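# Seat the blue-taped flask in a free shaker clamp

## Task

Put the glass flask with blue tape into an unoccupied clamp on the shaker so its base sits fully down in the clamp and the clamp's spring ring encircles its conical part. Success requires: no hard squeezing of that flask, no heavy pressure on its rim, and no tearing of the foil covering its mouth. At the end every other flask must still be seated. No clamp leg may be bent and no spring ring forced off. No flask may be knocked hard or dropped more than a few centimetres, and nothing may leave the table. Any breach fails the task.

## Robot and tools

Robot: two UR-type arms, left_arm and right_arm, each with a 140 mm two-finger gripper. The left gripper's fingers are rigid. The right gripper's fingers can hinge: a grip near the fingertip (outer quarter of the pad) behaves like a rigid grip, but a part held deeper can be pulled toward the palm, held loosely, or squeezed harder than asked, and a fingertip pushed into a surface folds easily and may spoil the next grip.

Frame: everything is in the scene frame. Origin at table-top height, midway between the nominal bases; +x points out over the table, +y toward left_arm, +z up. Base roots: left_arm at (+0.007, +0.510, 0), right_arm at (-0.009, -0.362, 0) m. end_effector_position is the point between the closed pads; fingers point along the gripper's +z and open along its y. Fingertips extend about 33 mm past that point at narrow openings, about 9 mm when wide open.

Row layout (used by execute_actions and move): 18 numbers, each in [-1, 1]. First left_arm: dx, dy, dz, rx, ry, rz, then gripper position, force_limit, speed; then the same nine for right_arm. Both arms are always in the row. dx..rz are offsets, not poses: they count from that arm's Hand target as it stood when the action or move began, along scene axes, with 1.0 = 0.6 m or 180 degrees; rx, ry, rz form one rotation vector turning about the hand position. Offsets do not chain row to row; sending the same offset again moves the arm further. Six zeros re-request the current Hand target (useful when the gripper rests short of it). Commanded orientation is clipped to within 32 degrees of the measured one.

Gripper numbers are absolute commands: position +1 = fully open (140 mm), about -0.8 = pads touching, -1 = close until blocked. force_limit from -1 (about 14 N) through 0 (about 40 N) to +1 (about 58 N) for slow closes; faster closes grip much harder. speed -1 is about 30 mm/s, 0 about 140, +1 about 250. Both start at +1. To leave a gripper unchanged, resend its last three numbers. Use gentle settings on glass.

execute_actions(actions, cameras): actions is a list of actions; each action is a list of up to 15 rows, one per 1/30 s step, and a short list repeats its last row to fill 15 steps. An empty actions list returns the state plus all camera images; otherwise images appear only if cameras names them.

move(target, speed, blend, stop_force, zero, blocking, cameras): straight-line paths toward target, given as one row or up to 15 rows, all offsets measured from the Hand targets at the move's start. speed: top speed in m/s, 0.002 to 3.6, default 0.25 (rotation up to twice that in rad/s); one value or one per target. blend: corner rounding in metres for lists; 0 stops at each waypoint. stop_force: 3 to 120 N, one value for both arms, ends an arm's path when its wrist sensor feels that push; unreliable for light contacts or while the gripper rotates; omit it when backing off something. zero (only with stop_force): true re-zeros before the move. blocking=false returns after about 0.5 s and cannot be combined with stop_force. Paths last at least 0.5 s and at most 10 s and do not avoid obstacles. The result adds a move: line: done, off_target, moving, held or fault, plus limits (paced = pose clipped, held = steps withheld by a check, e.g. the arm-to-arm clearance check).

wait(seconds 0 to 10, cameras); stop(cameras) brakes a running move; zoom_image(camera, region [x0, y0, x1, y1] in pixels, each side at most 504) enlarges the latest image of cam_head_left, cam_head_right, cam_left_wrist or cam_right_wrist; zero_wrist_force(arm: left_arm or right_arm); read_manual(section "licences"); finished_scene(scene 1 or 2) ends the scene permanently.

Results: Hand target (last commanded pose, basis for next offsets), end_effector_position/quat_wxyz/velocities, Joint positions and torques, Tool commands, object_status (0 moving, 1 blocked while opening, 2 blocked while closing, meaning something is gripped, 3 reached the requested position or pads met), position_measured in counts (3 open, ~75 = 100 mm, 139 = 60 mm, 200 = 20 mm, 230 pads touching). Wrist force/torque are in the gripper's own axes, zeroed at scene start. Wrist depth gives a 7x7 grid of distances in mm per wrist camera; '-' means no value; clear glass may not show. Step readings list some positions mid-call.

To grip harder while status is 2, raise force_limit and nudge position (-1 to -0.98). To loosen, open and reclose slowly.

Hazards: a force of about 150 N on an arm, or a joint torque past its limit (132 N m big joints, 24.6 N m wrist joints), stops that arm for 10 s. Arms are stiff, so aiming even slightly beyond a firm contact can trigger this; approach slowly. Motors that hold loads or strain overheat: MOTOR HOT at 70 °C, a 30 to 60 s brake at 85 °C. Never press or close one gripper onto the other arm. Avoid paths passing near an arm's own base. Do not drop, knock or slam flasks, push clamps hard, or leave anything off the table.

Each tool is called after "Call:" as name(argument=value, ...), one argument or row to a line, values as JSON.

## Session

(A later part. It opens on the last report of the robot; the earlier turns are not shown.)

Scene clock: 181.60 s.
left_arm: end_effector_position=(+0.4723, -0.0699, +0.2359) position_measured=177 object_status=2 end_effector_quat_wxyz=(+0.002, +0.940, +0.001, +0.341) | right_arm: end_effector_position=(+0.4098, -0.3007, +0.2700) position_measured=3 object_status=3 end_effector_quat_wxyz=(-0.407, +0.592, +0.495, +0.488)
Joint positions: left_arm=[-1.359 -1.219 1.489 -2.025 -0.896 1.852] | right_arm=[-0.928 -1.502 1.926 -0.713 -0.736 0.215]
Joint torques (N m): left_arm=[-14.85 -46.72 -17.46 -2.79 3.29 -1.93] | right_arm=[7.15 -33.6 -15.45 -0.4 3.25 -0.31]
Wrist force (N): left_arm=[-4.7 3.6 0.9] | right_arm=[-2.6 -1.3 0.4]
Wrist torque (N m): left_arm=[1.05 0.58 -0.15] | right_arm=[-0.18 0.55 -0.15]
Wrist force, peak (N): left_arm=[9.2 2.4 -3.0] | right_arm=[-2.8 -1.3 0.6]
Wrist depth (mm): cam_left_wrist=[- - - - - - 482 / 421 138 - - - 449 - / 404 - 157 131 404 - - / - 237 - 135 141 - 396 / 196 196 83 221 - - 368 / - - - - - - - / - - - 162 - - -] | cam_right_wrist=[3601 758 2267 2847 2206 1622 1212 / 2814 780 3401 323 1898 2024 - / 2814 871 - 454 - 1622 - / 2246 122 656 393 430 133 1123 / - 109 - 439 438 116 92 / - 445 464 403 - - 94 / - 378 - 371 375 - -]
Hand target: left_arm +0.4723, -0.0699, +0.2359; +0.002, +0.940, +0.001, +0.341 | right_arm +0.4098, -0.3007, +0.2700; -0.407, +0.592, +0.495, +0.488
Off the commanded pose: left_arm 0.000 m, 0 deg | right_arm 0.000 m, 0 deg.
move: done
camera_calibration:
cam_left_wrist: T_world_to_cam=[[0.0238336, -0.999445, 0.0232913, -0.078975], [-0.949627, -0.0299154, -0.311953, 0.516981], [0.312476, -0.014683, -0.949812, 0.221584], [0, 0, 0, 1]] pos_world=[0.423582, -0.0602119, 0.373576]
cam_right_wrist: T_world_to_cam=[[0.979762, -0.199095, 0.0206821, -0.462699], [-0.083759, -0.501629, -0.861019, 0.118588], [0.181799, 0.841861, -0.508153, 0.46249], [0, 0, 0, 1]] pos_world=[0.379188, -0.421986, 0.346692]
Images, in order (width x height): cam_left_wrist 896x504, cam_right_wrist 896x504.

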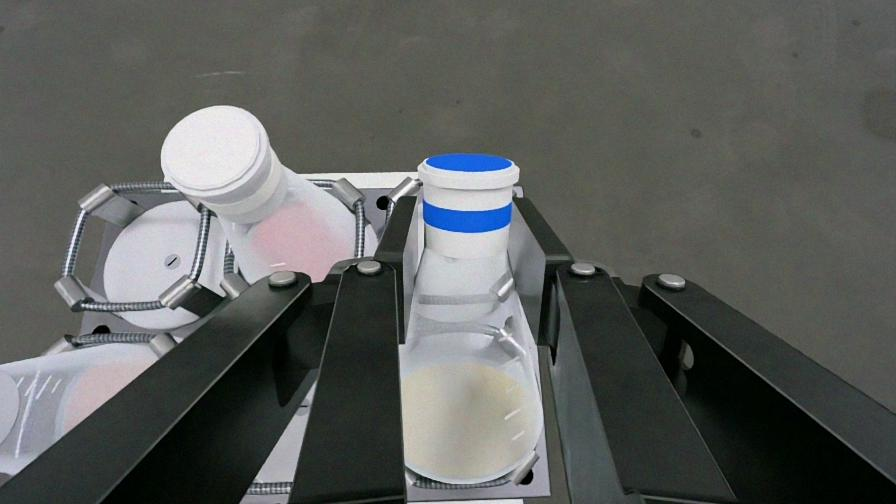

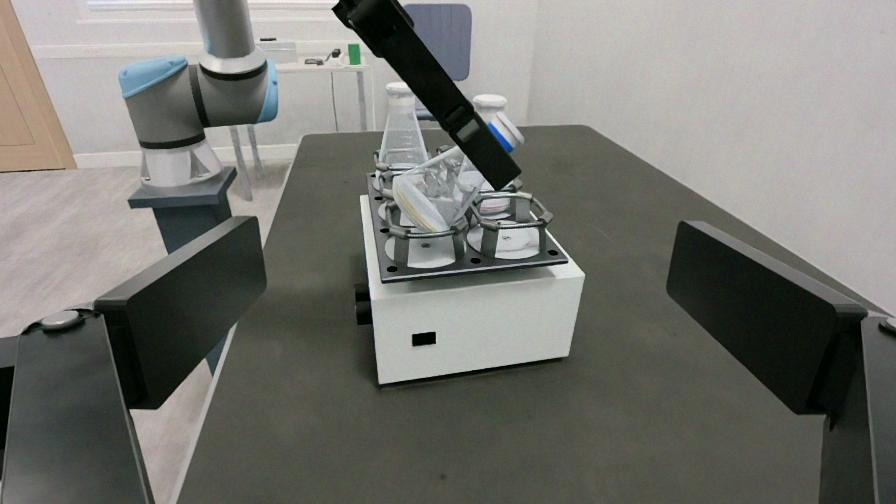

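Call:
move(
  target=[
    [-0.012,0,-0.001,0,0,0,-1,-0.05,-1,0,0,0,0,0,0,1,1,1],
    [-0.026,0,-0.02,0,0,0,-1,-0.05,-1,0,0,0,0,0,0,1,1,1],
  ],
  speed=0.025,
  stop_force=30,
  cameras=["cam_right_wrist","cam_left_wrist"],
)

Call:
zoom_image(
  camera="cam_right_wrist",
  region=[350, 60, 530, 280],
)

Call:
zoom_image(
  camera="cam_left_wrist",
  region=[330, 120, 630, 470],
)

Scene clock: 187.47 s.
left_arm: end_effector_position=(+0.4625, -0.0699, +0.2317) position_measured=177 object_status=2 end_effector_quat_wxyz=(+0.002, +0.940, +0.002, +0.341) | right_arm: end_effector_position=(+0.4098, -0.3007, +0.2700) position_measured=3 object_status=3 end_effector_quat_wxyz=(-0.407, +0.592, +0.495, +0.488)
Joint positions: left_arm=[-1.375 -1.227 1.509 -2.024 -0.893 1.832] | right_arm=[-0.928 -1.502 1.926 -0.713 -0.736 0.215]
Joint torques (N m): left_arm=[1.52 -25.67 -13.37 -4.71 -2.72 -1.26] | right_arm=[7.26 -34.32 -17.47 -0.58 3.25 -0.46]
Wrist force (N): left_arm=[16.2 -2.5 -0.3] | right_arm=[-2.2 -1.2 0.6]
Wrist torque (N m): left_arm=[1.19 0.33 -0.18] | right_arm=[-0.17 0.48 -0.15]
Wrist force, peak (N): left_arm=[30.8 -2.4 -0.6] | right_arm=[-2.7 -1.3 0.4]
Wrist depth (mm): cam_left_wrist=[- 450 - - - 461 - / 412 129 442 443 - - 444 / 394 153 - 129 - - 411 / 238 196 - 136 121 393 - / 220 - 83 207 - 94 - / - - - 183 - - - / - - - - - - -] | cam_right_wrist=[2847 765 2310 2814 2288 1632 - / 2915 780 1108 328 - 1457 - / 2751 865 - 423 - - - / 2186 122 - 396 393 133 1172 / - 109 507 413 439 116 92 / - 1399 - - - - 94 / - 1150 367 362 - 364 -]
Hand target: left_arm +0.4625, -0.0699, +0.2317; +0.002, +0.940, +0.002, +0.341 (not the last commanded pose) | right_arm +0.4098, -0.3007, +0.2700; -0.407, +0.592, +0.495, +0.488
Off the commanded pose: left_arm 0.010 m, 0 deg | right_arm 0.000 m, 0 deg.
move: contact (left_arm); path passed 1 of 2 targets
camera_calibration:
cam_left_wrist: T_world_to_cam=[[0.0240728, -0.999434, 0.0234945, -0.0787175], [-0.949463, -0.0302135, -0.312422, 0.506454], [0.312955, -0.0147863, -0.949653, 0.220393], [0, 0, 0, 1]] pos_world=[0.41378, -0.0601124, 0.369374]
cam_right_wrist: T_world_to_cam=[[0.979762, -0.199095, 0.0206821, -0.462699], [-0.083759, -0.501629, -0.861019, 0.118588], [0.181799, 0.841861, -0.508153, 0.46249], [0, 0, 0, 1]] pos_world=[0.379188, -0.421986, 0.346692]
Images, in order (width x height): cam_left_wrist 896x504, cam_right_wrist 896x504.

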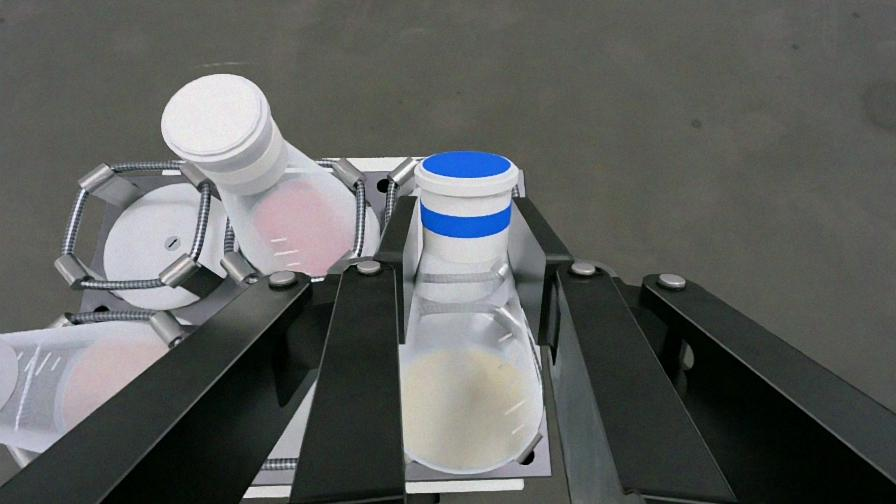

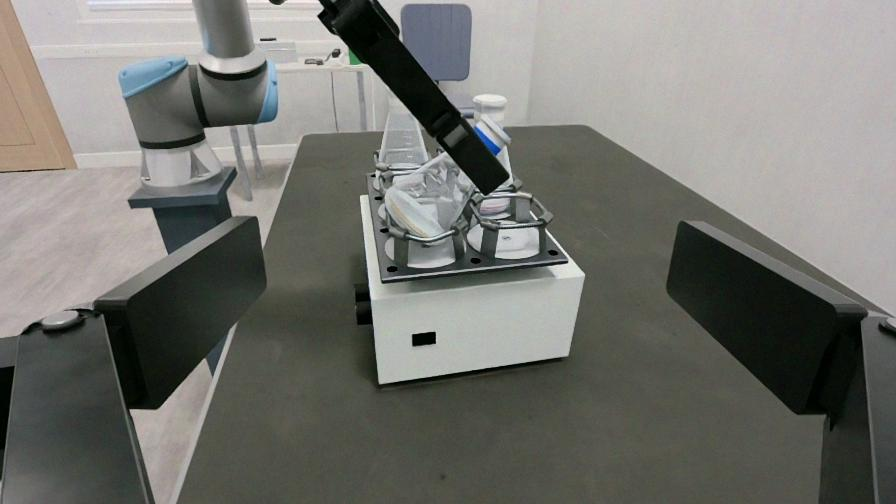

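Scaled by 2.291 from the camera's 896x504 image, which has a finer 1280x720 frame.

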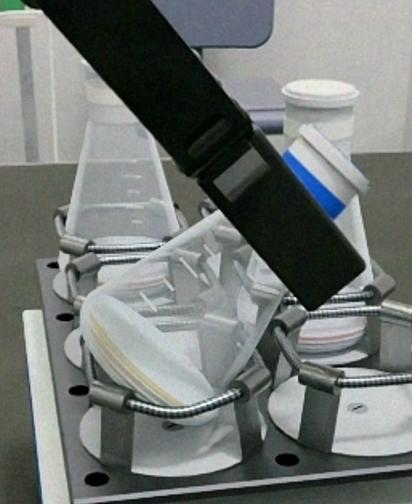

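Scaled by 1.440 from the camera's 896x504 image, which has a finer 1280x720 frame.

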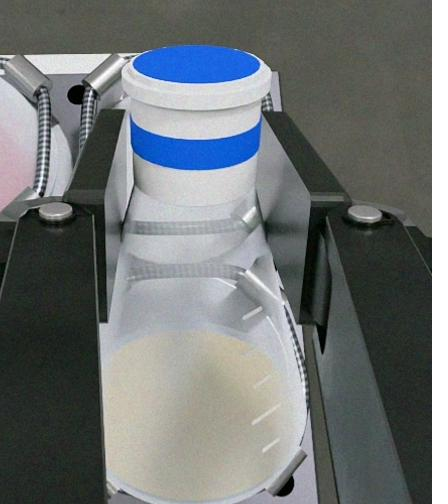

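Call:
move(
  target=[
    [-0.01,0,0.002,0,0,0,-1,-0.05,-1,0,0,0,0,0,0,1,1,1],
    [-0.025,0,0.000,0,0,0,-1,-0.05,-1,0,0,0,0,0,0,1,1,1],
  ],
  speed=0.025,
  stop_force=40,
  cameras=["cam_right_wrist","cam_left_wrist"],
)

Call:
zoom_image(
  camera="cam_right_wrist",
  region=[350, 60, 530, 280],
)

Call:
zoom_image(
  camera="cam_left_wrist",
  region=[330, 120, 630, 470],
)

Scene clock: 194.37 s.
left_arm: end_effector_position=(+0.4537, -0.0679, +0.2372) position_measured=177 object_status=2 end_effector_quat_wxyz=(-0.001, +0.935, +0.003, +0.354) | right_arm: end_effector_position=(+0.4098, -0.3007, +0.2700) position_measured=3 object_status=3 end_effector_quat_wxyz=(-0.407, +0.592, +0.495, +0.488)
Joint positions: left_arm=[-1.399 -1.242 1.525 -2.005 -0.861 1.801] | right_arm=[-0.928 -1.502 1.926 -0.713 -0.736 0.215]
Joint torques (N m): left_arm=[-0.86 -12.57 -9.25 4.06 -10.6 2.04] | right_arm=[6.64 -36.92 -17 -0.4 3.14 -0.56]
Wrist force (N): left_arm=[44.3 14.7 -3.4] | right_arm=[-2.5 -1.1 0.4]
Wrist torque (N m): left_arm=[1.21 -0.02 -0.78] | right_arm=[-0.15 0.53 -0.15]
Wrist force, peak (N): left_arm=[49.4 14.2 -4.0] | right_arm=[-2.8 -1.1 0.6]
Wrist depth (mm): cam_left_wrist=[- - - - - - - / - - 444 448 - 445 - / 418 235 240 127 418 - - / 388 230 230 131 142 - 418 / - - 83 225 99 - - / - - - 178 - - - / - - - - - - -] | cam_right_wrist=[2424 756 271 2950 - 1959 - / 2377 787 - 334 - 1493 - / 2721 833 2814 471 865 1440 - / 2167 117 - 397 412 133 - / - 109 - 412 429 116 92 / - 462 - 426 - - 94 / - - - 373 364 - -]
Hand target: left_arm +0.4475, -0.0699, +0.2317; +0.002, +0.940, +0.002, +0.341 | right_arm +0.4098, -0.3007, +0.2700; -0.407, +0.592, +0.495, +0.488
Off the commanded pose: left_arm 0.009 m, 2 deg | right_arm 0.000 m, 0 deg.
move: off_target (left_arm)
camera_calibration:
cam_left_wrist: T_world_to_cam=[[0.0277292, -0.99943, 0.0192382, -0.0773129], [-0.940563, -0.0326031, -0.338052, 0.501714], [0.338486, -0.0087208, -0.940931, 0.215101], [0, 0, 0, 1]] pos_world=[0.401228, -0.0590356, 0.373488]
cam_right_wrist: T_world_to_cam=[[0.979762, -0.199095, 0.0206821, -0.462699], [-0.083759, -0.501629, -0.861019, 0.118588], [0.181799, 0.841861, -0.508153, 0.46249], [0, 0, 0, 1]] pos_world=[0.379188, -0.421986, 0.346692]
Images, in order (width x height): cam_left_wrist 896x504, cam_right_wrist 896x504.

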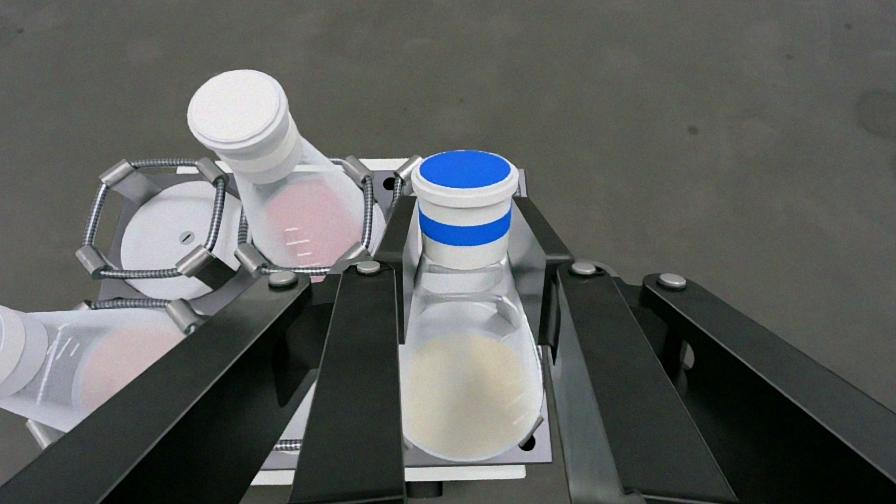

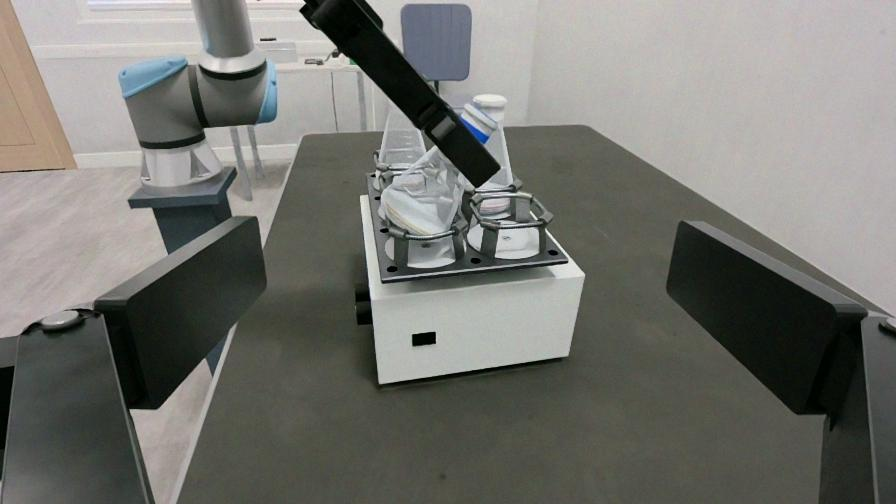

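Scaled by 2.291 from the camera's 896x504 image, which has a finer 1280x720 frame.

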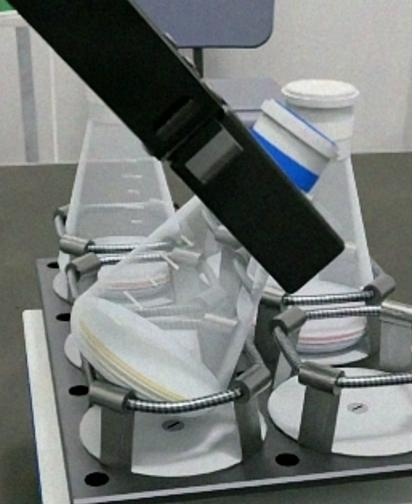

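Scaled by 1.440 from the camera's 896x504 image, which has a finer 1280x720 frame.

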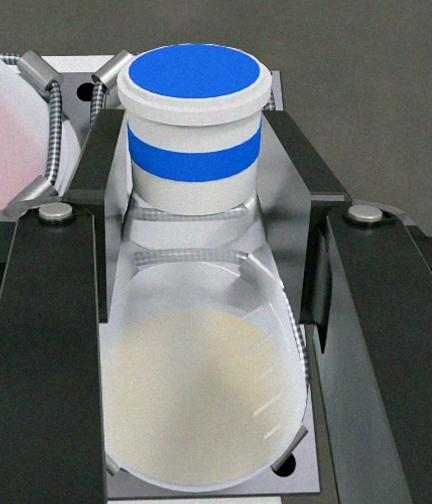

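Call:
move(
  target=[
    [0.01,0,0.012,0,0,0,-1,-0.05,-1,0,0,0,0,0,0,1,1,1],
    [0.01,-0.001,0.045,0,0,0,-1,-0.05,-1,0,0,0,0,0,0,1,1,1],
  ],
  speed=0.06,
  cameras=["cam_right_wrist","cam_left_wrist"],
)

Call:
zoom_image(
  camera="cam_right_wrist",
  region=[350, 60, 530, 280],
)

Scene clock: 204.30 s.
left_arm: end_effector_position=(+0.4535, -0.0705, +0.2587) position_measured=177 object_status=2 end_effector_quat_wxyz=(+0.002, +0.940, +0.002, +0.341) | right_arm: end_effector_position=(+0.4098, -0.3007, +0.2700) position_measured=3 object_status=3 end_effector_quat_wxyz=(-0.407, +0.592, +0.495, +0.488)
Joint positions: left_arm=[-1.389 -1.251 1.467 -1.947 -0.891 1.814] | right_arm=[-0.928 -1.502 1.926 -0.713 -0.736 0.215]
Joint torques (N m): left_arm=[-14.61 -33.25 -17.26 -5.16 2.77 -1.65] | right_arm=[5.81 -36.38 -17.81 -0.49 3.16 -0.4]
Wrist force (N): left_arm=[-2.1 3.0 0.8] | right_arm=[-2.3 -0.9 0.6]
Wrist torque (N m): left_arm=[0.77 0.35 -0.20] | right_arm=[-0.11 0.49 -0.15]
Wrist force, peak (N): left_arm=[44.4 14.9 -3.4] | right_arm=[-2.8 -1.1 0.8]
Wrist depth (mm): cam_left_wrist=[- - - 507 - 498 517 / - - - - 450 - 468 / - 238 179 125 - - - / - - - 131 119 - - / 386 - 83 209 - - - / - - - 179 - - - / - - - - - - -] | cam_right_wrist=[- 758 2424 2782 - - - / 2691 792 3354 331 - - 1194 / 2751 839 2950 465 - 1580 1172 / 2288 122 - 400 396 133 1118 / - 109 - 412 441 116 92 / - 1331 - 440 431 427 94 / - - - 374 374 371 -]
Hand target: left_arm +0.4535, -0.0705, +0.2587; +0.002, +0.940, +0.002, +0.341 | right_arm +0.4098, -0.3007, +0.2700; -0.407, +0.592, +0.495, +0.488
Off the commanded pose: left_arm 0.000 m, 0 deg | right_arm 0.000 m, 0 deg.
move: done
camera_calibration:
cam_left_wrist: T_world_to_cam=[[0.0241313, -0.99943, 0.0236256, -0.0798102], [-0.949422, -0.030312, -0.312538, 0.506348], [0.313076, -0.0148887, -0.949611, 0.24877], [0, 0, 0, 1]] pos_world=[0.40478, -0.0607124, 0.396374]
cam_right_wrist: T_world_to_cam=[[0.979762, -0.199095, 0.0206821, -0.462699], [-0.083759, -0.501629, -0.861019, 0.118588], [0.181799, 0.841861, -0.508153, 0.46249], [0, 0, 0, 1]] pos_world=[0.379188, -0.421986, 0.346692]
Images, in order (width x height): cam_left_wrist 896x504, cam_right_wrist 896x504.

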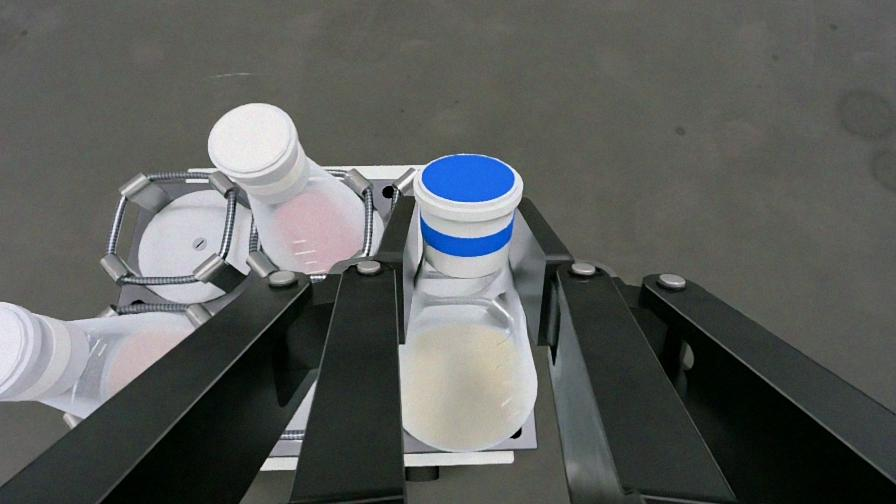

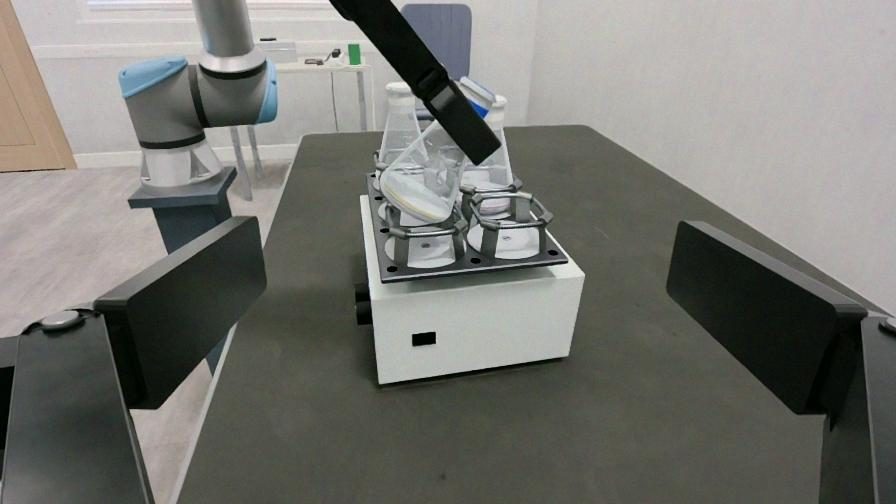

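Scaled by 2.291 from the camera's 896x504 image, which has a finer 1280x720 frame.

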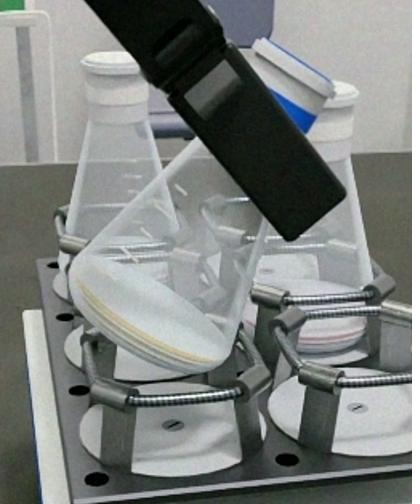

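Call:
move(
  target=[0.003,0.001,-0.05,0,0,0,-1,-0.05,-1,0,0,0,0,0,0,1,1,1],
  speed=0.04,
  stop_force=15,
)

Call:
move(
  target=[
    [-0.03,0,0.005,0,0,0,-1,-0.05,-1,0,0,0,0,0,0,1,1,1],
    [-0.05,0,0.005,0,0,0,-1,-0.05,-1,0,0,0,0,0,0,1,1,1],
  ],
  speed=0.04,
  stop_force=35,
  cameras=["cam_right_wrist"],
)

Call:
zoom_image(
  camera="cam_right_wrist",
  region=[350, 60, 530, 280],
)

Scene clock: 208.77 s.
left_arm: end_effector_position=(+0.4546, -0.0701, +0.2407) position_measured=177 object_status=2 end_effector_quat_wxyz=(+0.002, +0.940, +0.002, +0.341) | right_arm: end_effector_position=(+0.4098, -0.3007, +0.2700) position_measured=3 object_status=3 end_effector_quat_wxyz=(-0.407, +0.592, +0.495, +0.488)
Joint positions: left_arm=[-1.387 -1.24 1.501 -1.993 -0.891 1.816] | right_arm=[-0.928 -1.502 1.926 -0.713 -0.736 0.215]
Joint torques (N m): left_arm=[-21.35 -34.52 -12.81 -4.33 -1.1 -1.85] | right_arm=[5.62 -38.72 -17.08 -0.56 2.97 -0.69]
Wrist force (N): left_arm=[12.0 -1.3 -2.7] | right_arm=[-2.8 -1.2 0.5]
Wrist torque (N m): left_arm=[0.83 0.13 -0.30] | right_arm=[-0.16 0.60 -0.15]
Wrist force, peak (N): left_arm=[27.1 -3.3 -3.8] | right_arm=[-2.8 -1.3 0.7]
Wrist depth (mm): cam_left_wrist=[- - 472 - 472 - - / - - 441 - 454 - - / 391 - 247 126 426 - - / 388 225 232 132 142 - - / - - 83 230 - - 369 / - - - - - - - / - - - - - - -] | cam_right_wrist=[3265 756 283 3061 2401 - 1183 / 2782 787 2986 330 1991 1632 1206 / 2751 836 2577 452 - - - / 2167 122 - 397 402 133 603 / - 109 457 416 430 116 92 / - 1262 475 433 419 - 94 / - 1069 365 359 370 - -]
Hand target: left_arm +0.4546, -0.0701, +0.2407; +0.002, +0.940, +0.002, +0.341 (not the last commanded pose) | right_arm +0.4098, -0.3007, +0.2700; -0.407, +0.592, +0.495, +0.488
Off the commanded pose: left_arm 0.012 m, 0 deg | right_arm 0.000 m, 0 deg.
move: contact (left_arm)

Scene clock: 210.60 s.
left_arm: end_effector_position=(+0.4330, -0.0680, +0.2512) position_measured=177 object_status=2 end_effector_quat_wxyz=(-0.001, +0.934, +0.003, +0.358) | right_arm: end_effector_position=(+0.4098, -0.3007, +0.2700) position_measured=3 object_status=3 end_effector_quat_wxyz=(-0.407, +0.592, +0.495, +0.488)
Joint positions: left_arm=[-1.436 -1.272 1.525 -1.946 -0.847 1.753] | right_arm=[-0.928 -1.502 1.926 -0.713 -0.736 0.215]
Joint torques (N m): left_arm=[5.04 -7.21 -4.18 5.48 -10.52 2.18] | right_arm=[5.63 -38.08 -17.25 -0.32 3.17 -0.66]
Wrist force (N): left_arm=[46.2 18.5 -15.4] | right_arm=[-2.4 -1.1 0.5]
Wrist torque (N m): left_arm=[0.63 -0.35 -1.04] | right_arm=[-0.14 0.52 -0.15]
Wrist force, peak (N): left_arm=[50.6 17.6 -17.3] | right_arm=[-2.8 -1.2 0.7]
Wrist depth (mm): cam_left_wrist=[497 - 524 - - - 503 / 473 - 178 - 490 - 476 / - 260 - 124 - - - / - 254 113 123 143 - - / 156 - 83 204 114 - - / - - - 192 - - - / - - - - - - -] | cam_right_wrist=[2605 763 269 2986 2551 - 1194 / 2129 770 798 325 3061 1521 1177 / 2915 836 - 460 - - - / 2186 122 - 393 401 133 1218 / - 109 - 406 438 116 92 / - 1383 436 - - - 94 / - 376 - - - - -]
Hand target: left_arm +0.4246, -0.0701, +0.2437; +0.002, +0.940, +0.002, +0.341 | right_arm +0.4098, -0.3007, +0.2700; -0.407, +0.592, +0.495, +0.488
Off the commanded pose: left_arm 0.011 m, 2 deg | right_arm 0.000 m, 0 deg.
move: off_target (left_arm)
camera_calibration:
cam_right_wrist: T_world_to_cam=[[0.979762, -0.199095, 0.0206821, -0.462699], [-0.083759, -0.501629, -0.861019, 0.118588], [0.181799, 0.841861, -0.508153, 0.46249], [0, 0, 0, 1]] pos_world=[0.379188, -0.421986, 0.346692]
Images, in order (width x height): cam_right_wrist 896x504.

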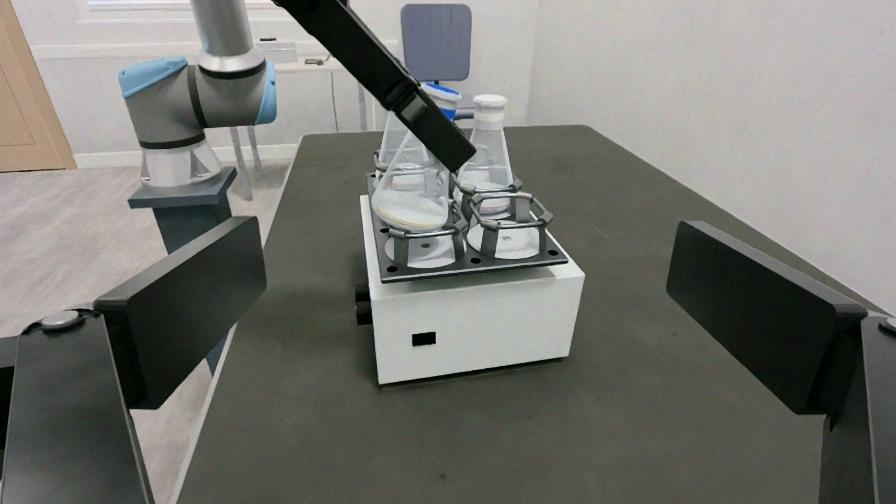

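Scaled by 2.291 from the camera's 896x504 image, which has a finer 1280x720 frame.

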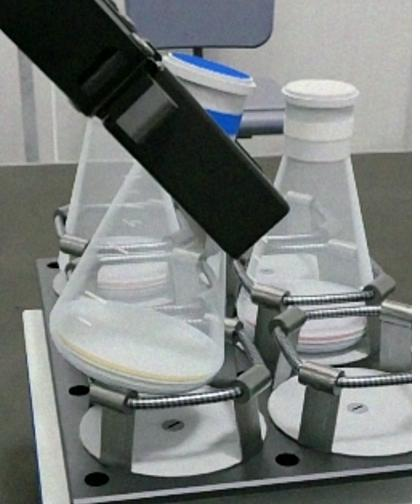

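Call:
move(
  target=[
    [-0.004,0,0.013,0,0,0,-1,-0.05,-1,0,0,0,0,0,0,1,1,1],
    [-0.02,0,0.0165,0,0,0,-1,-0.05,-1,0,0,0,0,0,0,1,1,1],
    [-0.02,0,0.045,0,0,0,-1,-0.05,-1,0,0,0,0,0,0,1,1,1],
  ],
  speed=0.04,
  cameras=["cam_right_wrist"],
)

Call:
zoom_image(
  camera="cam_right_wrist",
  region=[350, 60, 530, 280],
)

Scene clock: 213.50 s.
left_arm: end_effector_position=(+0.4126, -0.0701, +0.2708) position_measured=177 object_status=2 end_effector_quat_wxyz=(+0.002, +0.940, +0.002, +0.341) | right_arm: end_effector_position=(+0.4098, -0.3007, +0.2700) position_measured=3 object_status=3 end_effector_quat_wxyz=(-0.407, +0.592, +0.495, +0.488)
Joint positions: left_arm=[-1.455 -1.297 1.483 -1.863 -0.882 1.729] | right_arm=[-0.928 -1.502 1.926 -0.713 -0.736 0.215]
Joint torques (N m): left_arm=[12.51 -33.54 -17.91 -4.81 2.96 -0.37] | right_arm=[7.41 -40.42 -18.89 -0.35 3.02 -0.67]
Wrist force (N): left_arm=[-0.5 4.0 2.9] | right_arm=[-2.6 -0.8 0.5]
Wrist torque (N m): left_arm=[0.98 -0.02 -0.27] | right_arm=[-0.09 0.57 -0.15]
Wrist force, peak (N): left_arm=[51.6 17.2 -28.1] | right_arm=[-2.7 -1.4 0.5]
Wrist depth (mm): cam_left_wrist=[- - - - 515 - - / 489 - 189 461 481 481 480 / - - - - 455 - 450 / 164 257 244 115 115 - 430 / 383 - 83 112 - - - / - - - - - - - / - - - - - - -] | cam_right_wrist=[3498 749 275 2950 2206 - - / 3099 787 - 422 - - 1134 / 2881 824 - 492 - - 1060 / 2226 122 - 396 408 142 1088 / - 109 - 413 439 123 92 / - 1289 - 424 - 435 94 / - 394 356 374 - 356 -]
Hand target: left_arm +0.4126, -0.0701, +0.2707; +0.002, +0.940, +0.002, +0.341 | right_arm +0.4098, -0.3007, +0.2700; -0.407, +0.592, +0.495, +0.488
Off the commanded pose: left_arm 0.000 m, 0 deg | right_arm 0.000 m, 0 deg.
move: done
camera_calibration:
cam_right_wrist: T_world_to_cam=[[0.979762, -0.199095, 0.0206821, -0.462699], [-0.083759, -0.501629, -0.861019, 0.118588], [0.181799, 0.841861, -0.508153, 0.46249], [0, 0, 0, 1]] pos_world=[0.379188, -0.421986, 0.346692]
Images, in order (width x height): cam_right_wrist 896x504.

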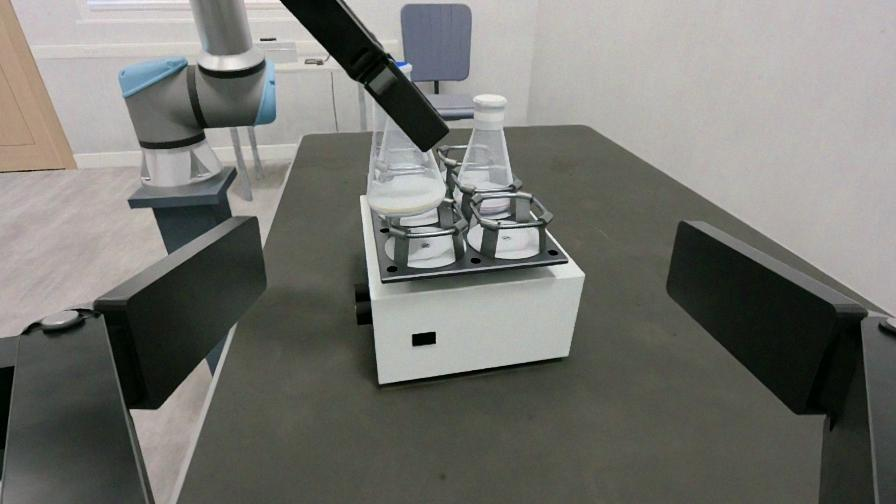

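Scaled by 2.291 from the camera's 896x504 image, which has a finer 1280x720 frame.

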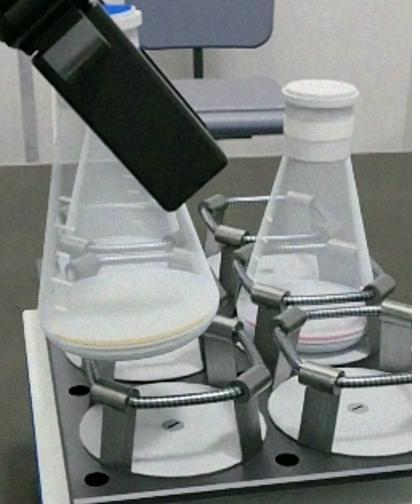

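Call:
move(
  target=[
    [0.0265,0,0.002,0,0.044,0,-1,-0.05,-1,0,0,0,0,0,0,1,1,1],
    [0.053,0,-0.004,0,0.089,0,-1,-0.05,-1,0,0,0,0,0,0,1,1,1],
  ],
  speed=0.08,
  cameras=["cam_right_wrist"],
)

Call:
zoom_image(
  camera="cam_right_wrist",
  region=[350, 60, 530, 280],
)

Call:
move(
  target=[0,0,-0.06,0,0,0,-1,-0.05,-1,0,0,0,0,0,0,1,1,1],
  speed=0.025,
  stop_force=12,
  cameras=["cam_right_wrist","cam_left_wrist"],
)

Call:
zoom_image(
  camera="cam_right_wrist",
  region=[350, 60, 530, 280],
)

Call:
zoom_image(
  camera="cam_left_wrist",
  region=[330, 120, 630, 470],
)

Scene clock: 217.13 s.
left_arm: end_effector_position=(+0.4446, -0.0700, +0.2683) position_measured=177 object_status=2 end_effector_quat_wxyz=(+0.002, +0.978, +0.002, +0.207) | right_arm: end_effector_position=(+0.4098, -0.3007, +0.2700) position_measured=3 object_status=3 end_effector_quat_wxyz=(-0.407, +0.592, +0.495, +0.488)
Joint positions: left_arm=[-1.289 -1.203 1.251 -1.748 -1.174 1.882] | right_arm=[-0.928 -1.502 1.926 -0.713 -0.736 0.215]
Joint torques (N m): left_arm=[-14.59 -46.4 -24.19 -4.94 0.67 -1.43] | right_arm=[6.96 -38.59 -17.88 -0.35 3.1 -0.89]
Wrist force (N): left_arm=[-0.2 4.1 3.1] | right_arm=[-2.5 -0.9 0.4]
Wrist torque (N m): left_arm=[1.05 0.02 -0.25] | right_arm=[-0.09 0.53 -0.15]
Wrist force, peak (N): left_arm=[-0.3 4.2 3.4] | right_arm=[-2.9 -0.9 0.8]
Wrist depth (mm): cam_left_wrist=[408 413 414 - - - - / - 247 261 - 415 409 - / - 265 257 - - 415 - / - 246 264 115 115 - - / - - 83 112 - - - / - - - - - - - / - - - - - - -] | cam_right_wrist=[- 765 2354 2721 2633 1475 - / 2691 782 - 330 - 1787 - / 2881 827 2751 461 1033 - - / 2332 122 - 396 413 133 - / - 109 - 414 452 116 92 / - 1224 - 436 - - 94 / - - 363 372 - - -]
Hand target: left_arm +0.4444, -0.0701, +0.2683; +0.002, +0.978, +0.002, +0.207 | right_arm +0.4098, -0.3007, +0.2700; -0.407, +0.592, +0.495, +0.488
Off the commanded pose: left_arm 0.000 m, 0 deg | right_arm 0.000 m, 0 deg.
move: done
camera_calibration:
cam_right_wrist: T_world_to_cam=[[0.979762, -0.199095, 0.0206821, -0.462699], [-0.083759, -0.501629, -0.861019, 0.118588], [0.181799, 0.841861, -0.508153, 0.46249], [0, 0, 0, 1]] pos_world=[0.379188, -0.421986, 0.346692]
Images, in order (width x height): cam_right_wrist 896x504.

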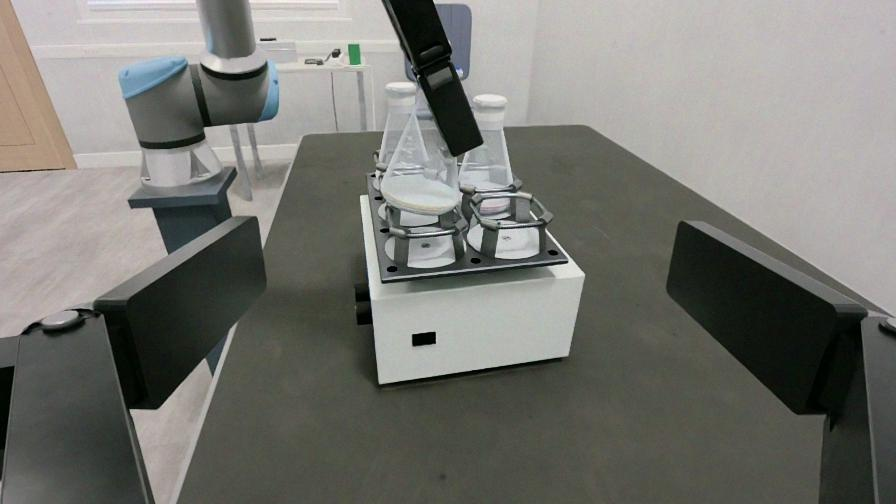

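Scaled by 2.291 from the camera's 896x504 image, which has a finer 1280x720 frame.

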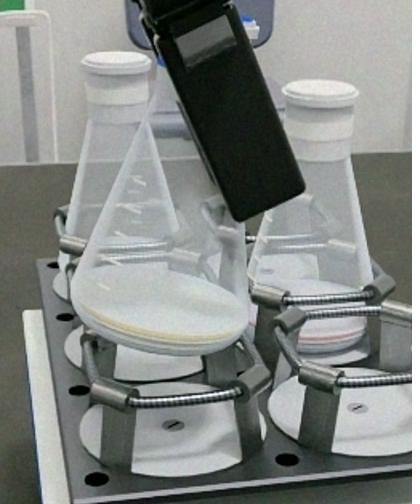

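Scene clock: 218.63 s.
left_arm: end_effector_position=(+0.4444, -0.0701, +0.2505) position_measured=177 object_status=2 end_effector_quat_wxyz=(+0.002, +0.978, +0.002, +0.207) | right_arm: end_effector_position=(+0.4098, -0.3007, +0.2700) position_measured=3 object_status=3 end_effector_quat_wxyz=(-0.407, +0.592, +0.495, +0.488)
Joint positions: left_arm=[-1.289 -1.2 1.293 -1.793 -1.174 1.882] | right_arm=[-0.928 -1.502 1.926 -0.713 -0.736 0.215]
Joint torques (N m): left_arm=[-18.19 -42.02 -12.91 -3.85 -3.25 -1.59] | right_arm=[5.35 -38.68 -18.84 -0.31 3.3 -0.8]
Wrist force (N): left_arm=[10.0 1.9 -3.8] | right_arm=[-2.4 -0.7 0.4]
Wrist torque (N m): left_arm=[1.01 -0.13 -0.33] | right_arm=[-0.06 0.53 -0.15]
Wrist force, peak (N): left_arm=[20.1 0.2 -11.4] | right_arm=[-2.8 -1.0 0.6]
Wrist depth (mm): cam_left_wrist=[- - - - 399 - - / - 149 218 223 398 397 404 / - - 240 - 393 395 - / - 238 217 114 143 388 - / - - 83 - - - - / - - - - - - - / - - - - - - -] | cam_right_wrist=[- 780 2950 3023 - - 1269 / 2986 770 - 330 1774 - - / 2814 847 - 453 - 1316 - / 2148 122 - 389 405 132 1194 / - 109 508 409 436 116 92 / - 1289 - 433 - - 94 / - 380 367 - 372 - -]
Hand target: left_arm +0.4444, -0.0701, +0.2505; +0.002, +0.978, +0.002, +0.207 (not the last commanded pose) | right_arm +0.4098, -0.3007, +0.2700; -0.407, +0.592, +0.495, +0.488
Off the commanded pose: left_arm 0.018 m, 0 deg | right_arm 0.000 m, 0 deg.
move: contact (left_arm)
camera_calibration:
cam_left_wrist: T_world_to_cam=[[0.0297943, -0.999422, 0.0163582, -0.0797343], [-0.998794, -0.0304064, -0.0385376, 0.448413], [0.0390127, -0.0151902, -0.999123, 0.377994], [0, 0, 0, 1]] pos_world=[0.435502, -0.0603118, 0.396248]
cam_right_wrist: T_world_to_cam=[[0.979762, -0.199095, 0.0206821, -0.462699], [-0.083759, -0.501629, -0.861019, 0.118588], [0.181799, 0.841861, -0.508153, 0.46249], [0, 0, 0, 1]] pos_world=[0.379188, -0.421986, 0.346692]
Images, in order (width x height): cam_left_wrist 896x504, cam_right_wrist 896x504.

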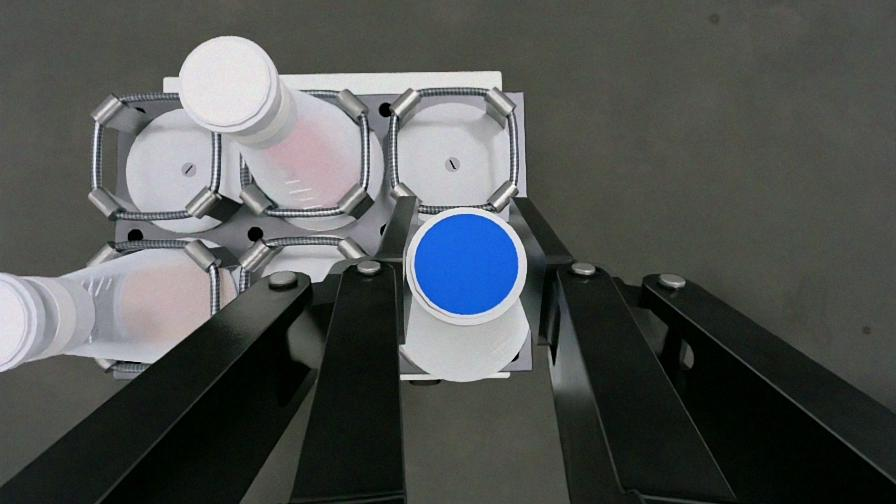

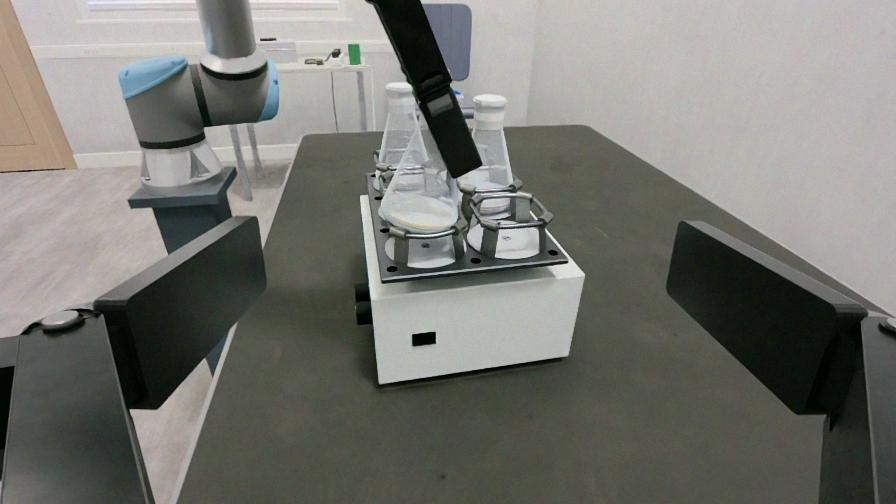

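Scaled by 2.291 from the camera's 896x504 image, which has a finer 1280x720 frame.

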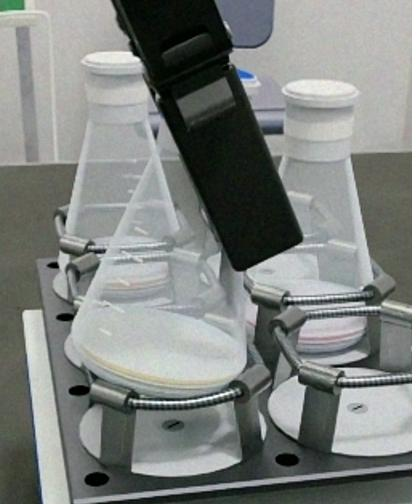

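Scaled by 1.440 from the camera's 896x504 image, which has a finer 1280x720 frame.

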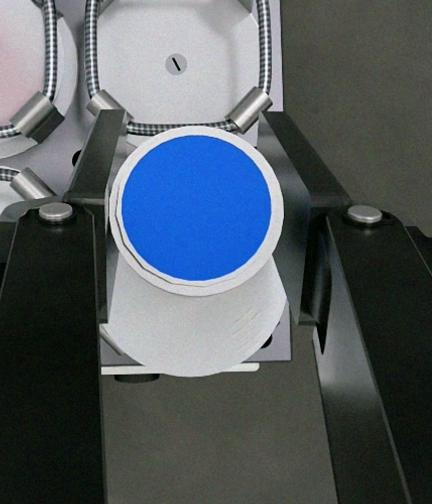

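Call:
move(
  target=[
    [0.004,0,0.002,0,0,0,-1,-0.05,-1,0,0,0,0,0,0,1,1,1],
    [0.004,0,-0.03,0,0,0,-1,-0.05,-1,0,0,0,0,0,0,1,1,1],
  ],
  speed=0.02,
  stop_force=50,
  zero=false,
  cameras=["cam_right_wrist","cam_left_wrist"],
)

Call:
zoom_image(
  camera="cam_right_wrist",
  region=[350, 60, 530, 280],
)

Call:
zoom_image(
  camera="cam_left_wrist",
  region=[330, 120, 630, 470],
)

Scene clock: 221.37 s.
left_arm: end_effector_position=(+0.4471, -0.0701, +0.2452) position_measured=177 object_status=2 end_effector_quat_wxyz=(+0.002, +0.978, +0.002, +0.207) | right_arm: end_effector_position=(+0.4098, -0.3007, +0.2700) position_measured=3 object_status=3 end_effector_quat_wxyz=(-0.407, +0.592, +0.495, +0.488)
Joint positions: left_arm=[-1.285 -1.196 1.302 -1.808 -1.174 1.886] | right_arm=[-0.928 -1.502 1.926 -0.713 -0.736 0.215]
Joint torques (N m): left_arm=[-21.39 -24.91 -5.76 -0.08 -10.35 -0.92] | right_arm=[6.65 -39.2 -18.86 -0.21 3.21 -0.71]
Wrist force (N): left_arm=[36.4 -1.1 -15.5] | right_arm=[-2.7 -0.9 0.3]
Wrist torque (N m): left_arm=[0.93 -0.37 -0.70] | right_arm=[-0.11 0.58 -0.16]
Wrist force, peak (N): left_arm=[50.8 -5.6 -34.0] | right_arm=[-2.9 -1.2 0.4]
Wrist depth (mm): cam_left_wrist=[- 389 - 395 - - 401 / - - 161 - 395 401 - / - 213 214 243 381 - - / - 210 210 113 115 388 388 / - - 83 - 99 - - / - - - - - - - / - - - 368 - - -] | cam_right_wrist=[2499 768 2577 279 2246 - - / 2782 782 - 335 - - - / 2847 830 - 434 - - - / 2226 122 - 385 381 132 - / - 109 503 410 435 123 92 / - 1309 - 405 - - 94 / - 365 - - - - -]
Hand target: left_arm +0.4471, -0.0702, +0.2452; +0.002, +0.978, +0.002, +0.207 (not the last commanded pose) | right_arm +0.4098, -0.3007, +0.2700; -0.407, +0.592, +0.495, +0.488
Off the commanded pose: left_arm 0.013 m, 0 deg | right_arm 0.000 m, 0 deg.
move: contact (left_arm); path passed 1 of 2 targets
camera_calibration:
cam_left_wrist: T_world_to_cam=[[0.0300505, -0.999404, 0.0169932, -0.0799836], [-0.998759, -0.0306979, -0.0392121, 0.451038], [0.0397104, -0.0157938, -0.999086, 0.37224], [0, 0, 0, 1]] pos_world=[0.4381, -0.0602109, 0.390945]
cam_right_wrist: T_world_to_cam=[[0.979762, -0.199095, 0.0206821, -0.462699], [-0.083759, -0.501629, -0.861019, 0.118588], [0.181799, 0.841861, -0.508153, 0.46249], [0, 0, 0, 1]] pos_world=[0.379188, -0.421986, 0.346692]
Images, in order (width x height): cam_left_wrist 896x504, cam_right_wrist 896x504.

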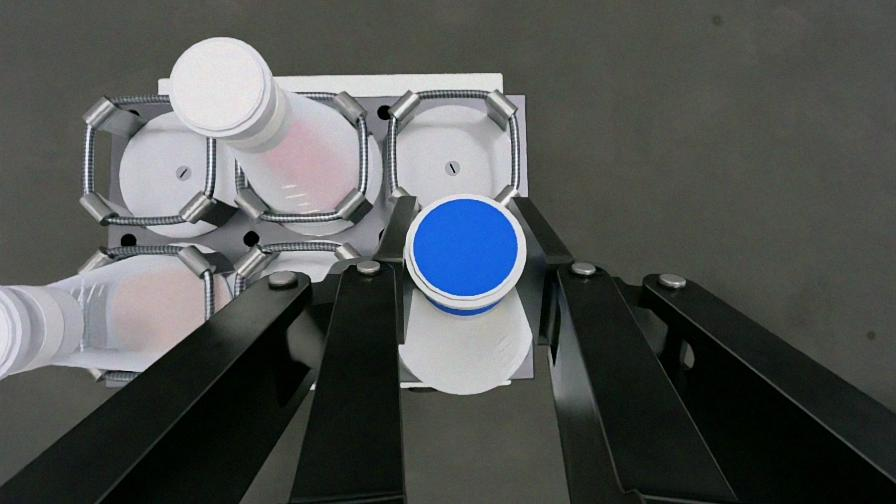

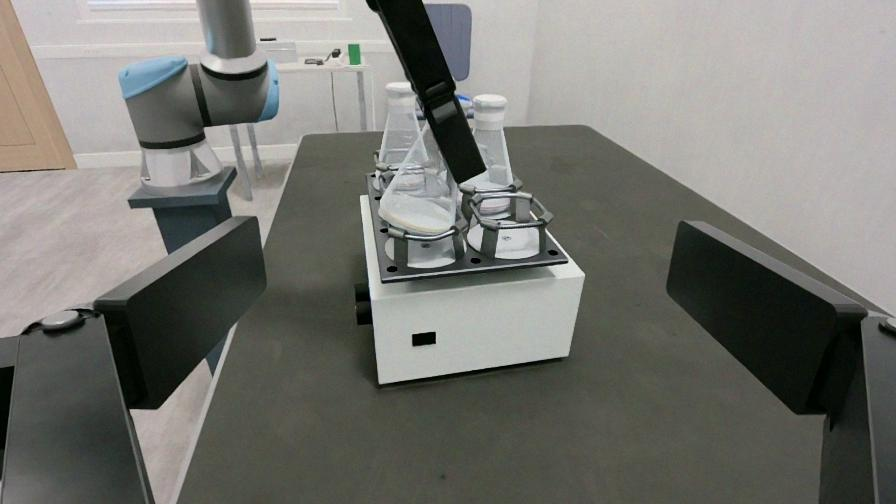

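Scaled by 2.291 from the camera's 896x504 image, which has a finer 1280x720 frame.

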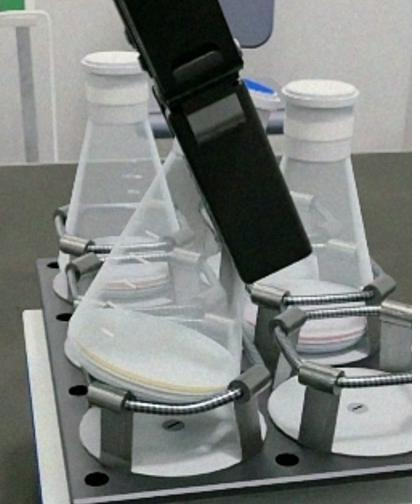

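Scaled by 1.440 from the camera's 896x504 image, which has a finer 1280x720 frame.

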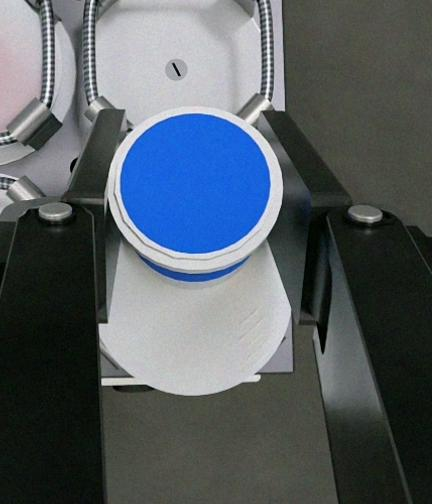

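Call:
move(
  target=[
    [-0.012,0,0.008,0,0,0,-1,-0.05,-1,0,0,0,0,0,0,1,1,1],
    [-0.026,0,0.011,0,0,0,-1,-0.05,-1,0,0,0,0,0,0,1,1,1],
  ],
  speed=0.04,
  cameras=["cam_right_wrist"],
)

Call:
zoom_image(
  camera="cam_right_wrist",
  region=[350, 60, 530, 280],
)

Scene clock: 225.50 s.
left_arm: end_effector_position=(+0.4336, -0.0695, +0.2529) position_measured=177 object_status=2 end_effector_quat_wxyz=(+0.001, +0.977, +0.002, +0.211) end_effector_velocity=(+0.003, +0.001, -0.001) end_effector_angular_velocity=(+0.004, +0.000, -0.002) | right_arm: end_effector_position=(+0.4098, -0.3007, +0.2700) position_measured=3 object_status=3 end_effector_quat_wxyz=(-0.407, +0.592, +0.495, +0.488)
Joint positions: left_arm=[-1.309 -1.216 1.31 -1.787 -1.162 1.86] | right_arm=[-0.928 -1.502 1.926 -0.713 -0.736 0.215]
Joint velocities: left_arm=[0.005 0.002 -0.002 0 0 0.007] | right_arm=[within noise]
Joint torques (N m): left_arm=[-1.86 -4.38 -2.71 6.97 -11.23 2.26] | right_arm=[4.88 -39.53 -19.62 -0.44 3.11 -0.96]
Wrist force (N): left_arm=[52.2 10.1 -29.8] | right_arm=[-2.4 -1.2 0.4]
Wrist torque (N m): left_arm=[0.61 -0.35 -1.13] | right_arm=[-0.18 0.53 -0.15]
Wrist force, peak (N): left_arm=[52.9 10.4 -29.3] | right_arm=[-2.7 -1.4 0.6]
Wrist depth (mm): cam_left_wrist=[405 - - 410 409 - - / - - 241 - 397 - 410 / - 242 243 257 - 392 409 / - 240 222 114 115 - - / - - 83 - 99 - - / - - - - - - - / - - - - - - -] | cam_right_wrist=[2449 760 2605 2605 - - 1155 / 2267 785 - 418 - - - / 2915 853 2814 481 - - - / 2167 122 - 394 405 133 - / - 109 - 413 436 116 92 / - 1218 - 441 - - 94 / - 1224 - 370 371 358 -]
Hand target: left_arm +0.4315, -0.0702, +0.2518; +0.002, +0.978, +0.002, +0.207 | right_arm +0.4098, -0.3007, +0.2700; -0.407, +0.592, +0.495, +0.488
Off the commanded pose: left_arm 0.002 m, 0 deg | right_arm 0.000 m, 0 deg.
move: done
camera_calibration:
cam_right_wrist: T_world_to_cam=[[0.979762, -0.199095, 0.0206821, -0.462699], [-0.083759, -0.501629, -0.861019, 0.118588], [0.181799, 0.841861, -0.508153, 0.46249], [0, 0, 0, 1]] pos_world=[0.379188, -0.421986, 0.346692]
Images, in order (width x height): cam_right_wrist 896x504.

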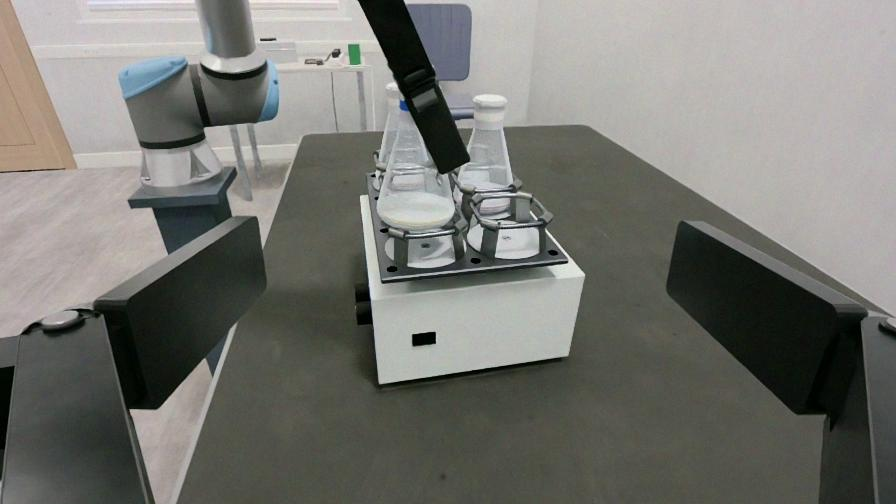

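Scaled by 2.291 from the camera's 896x504 image, which has a finer 1280x720 frame.

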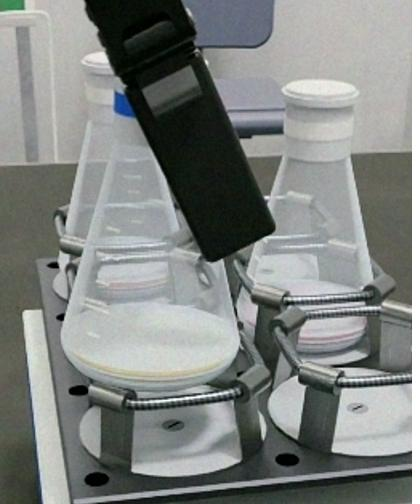

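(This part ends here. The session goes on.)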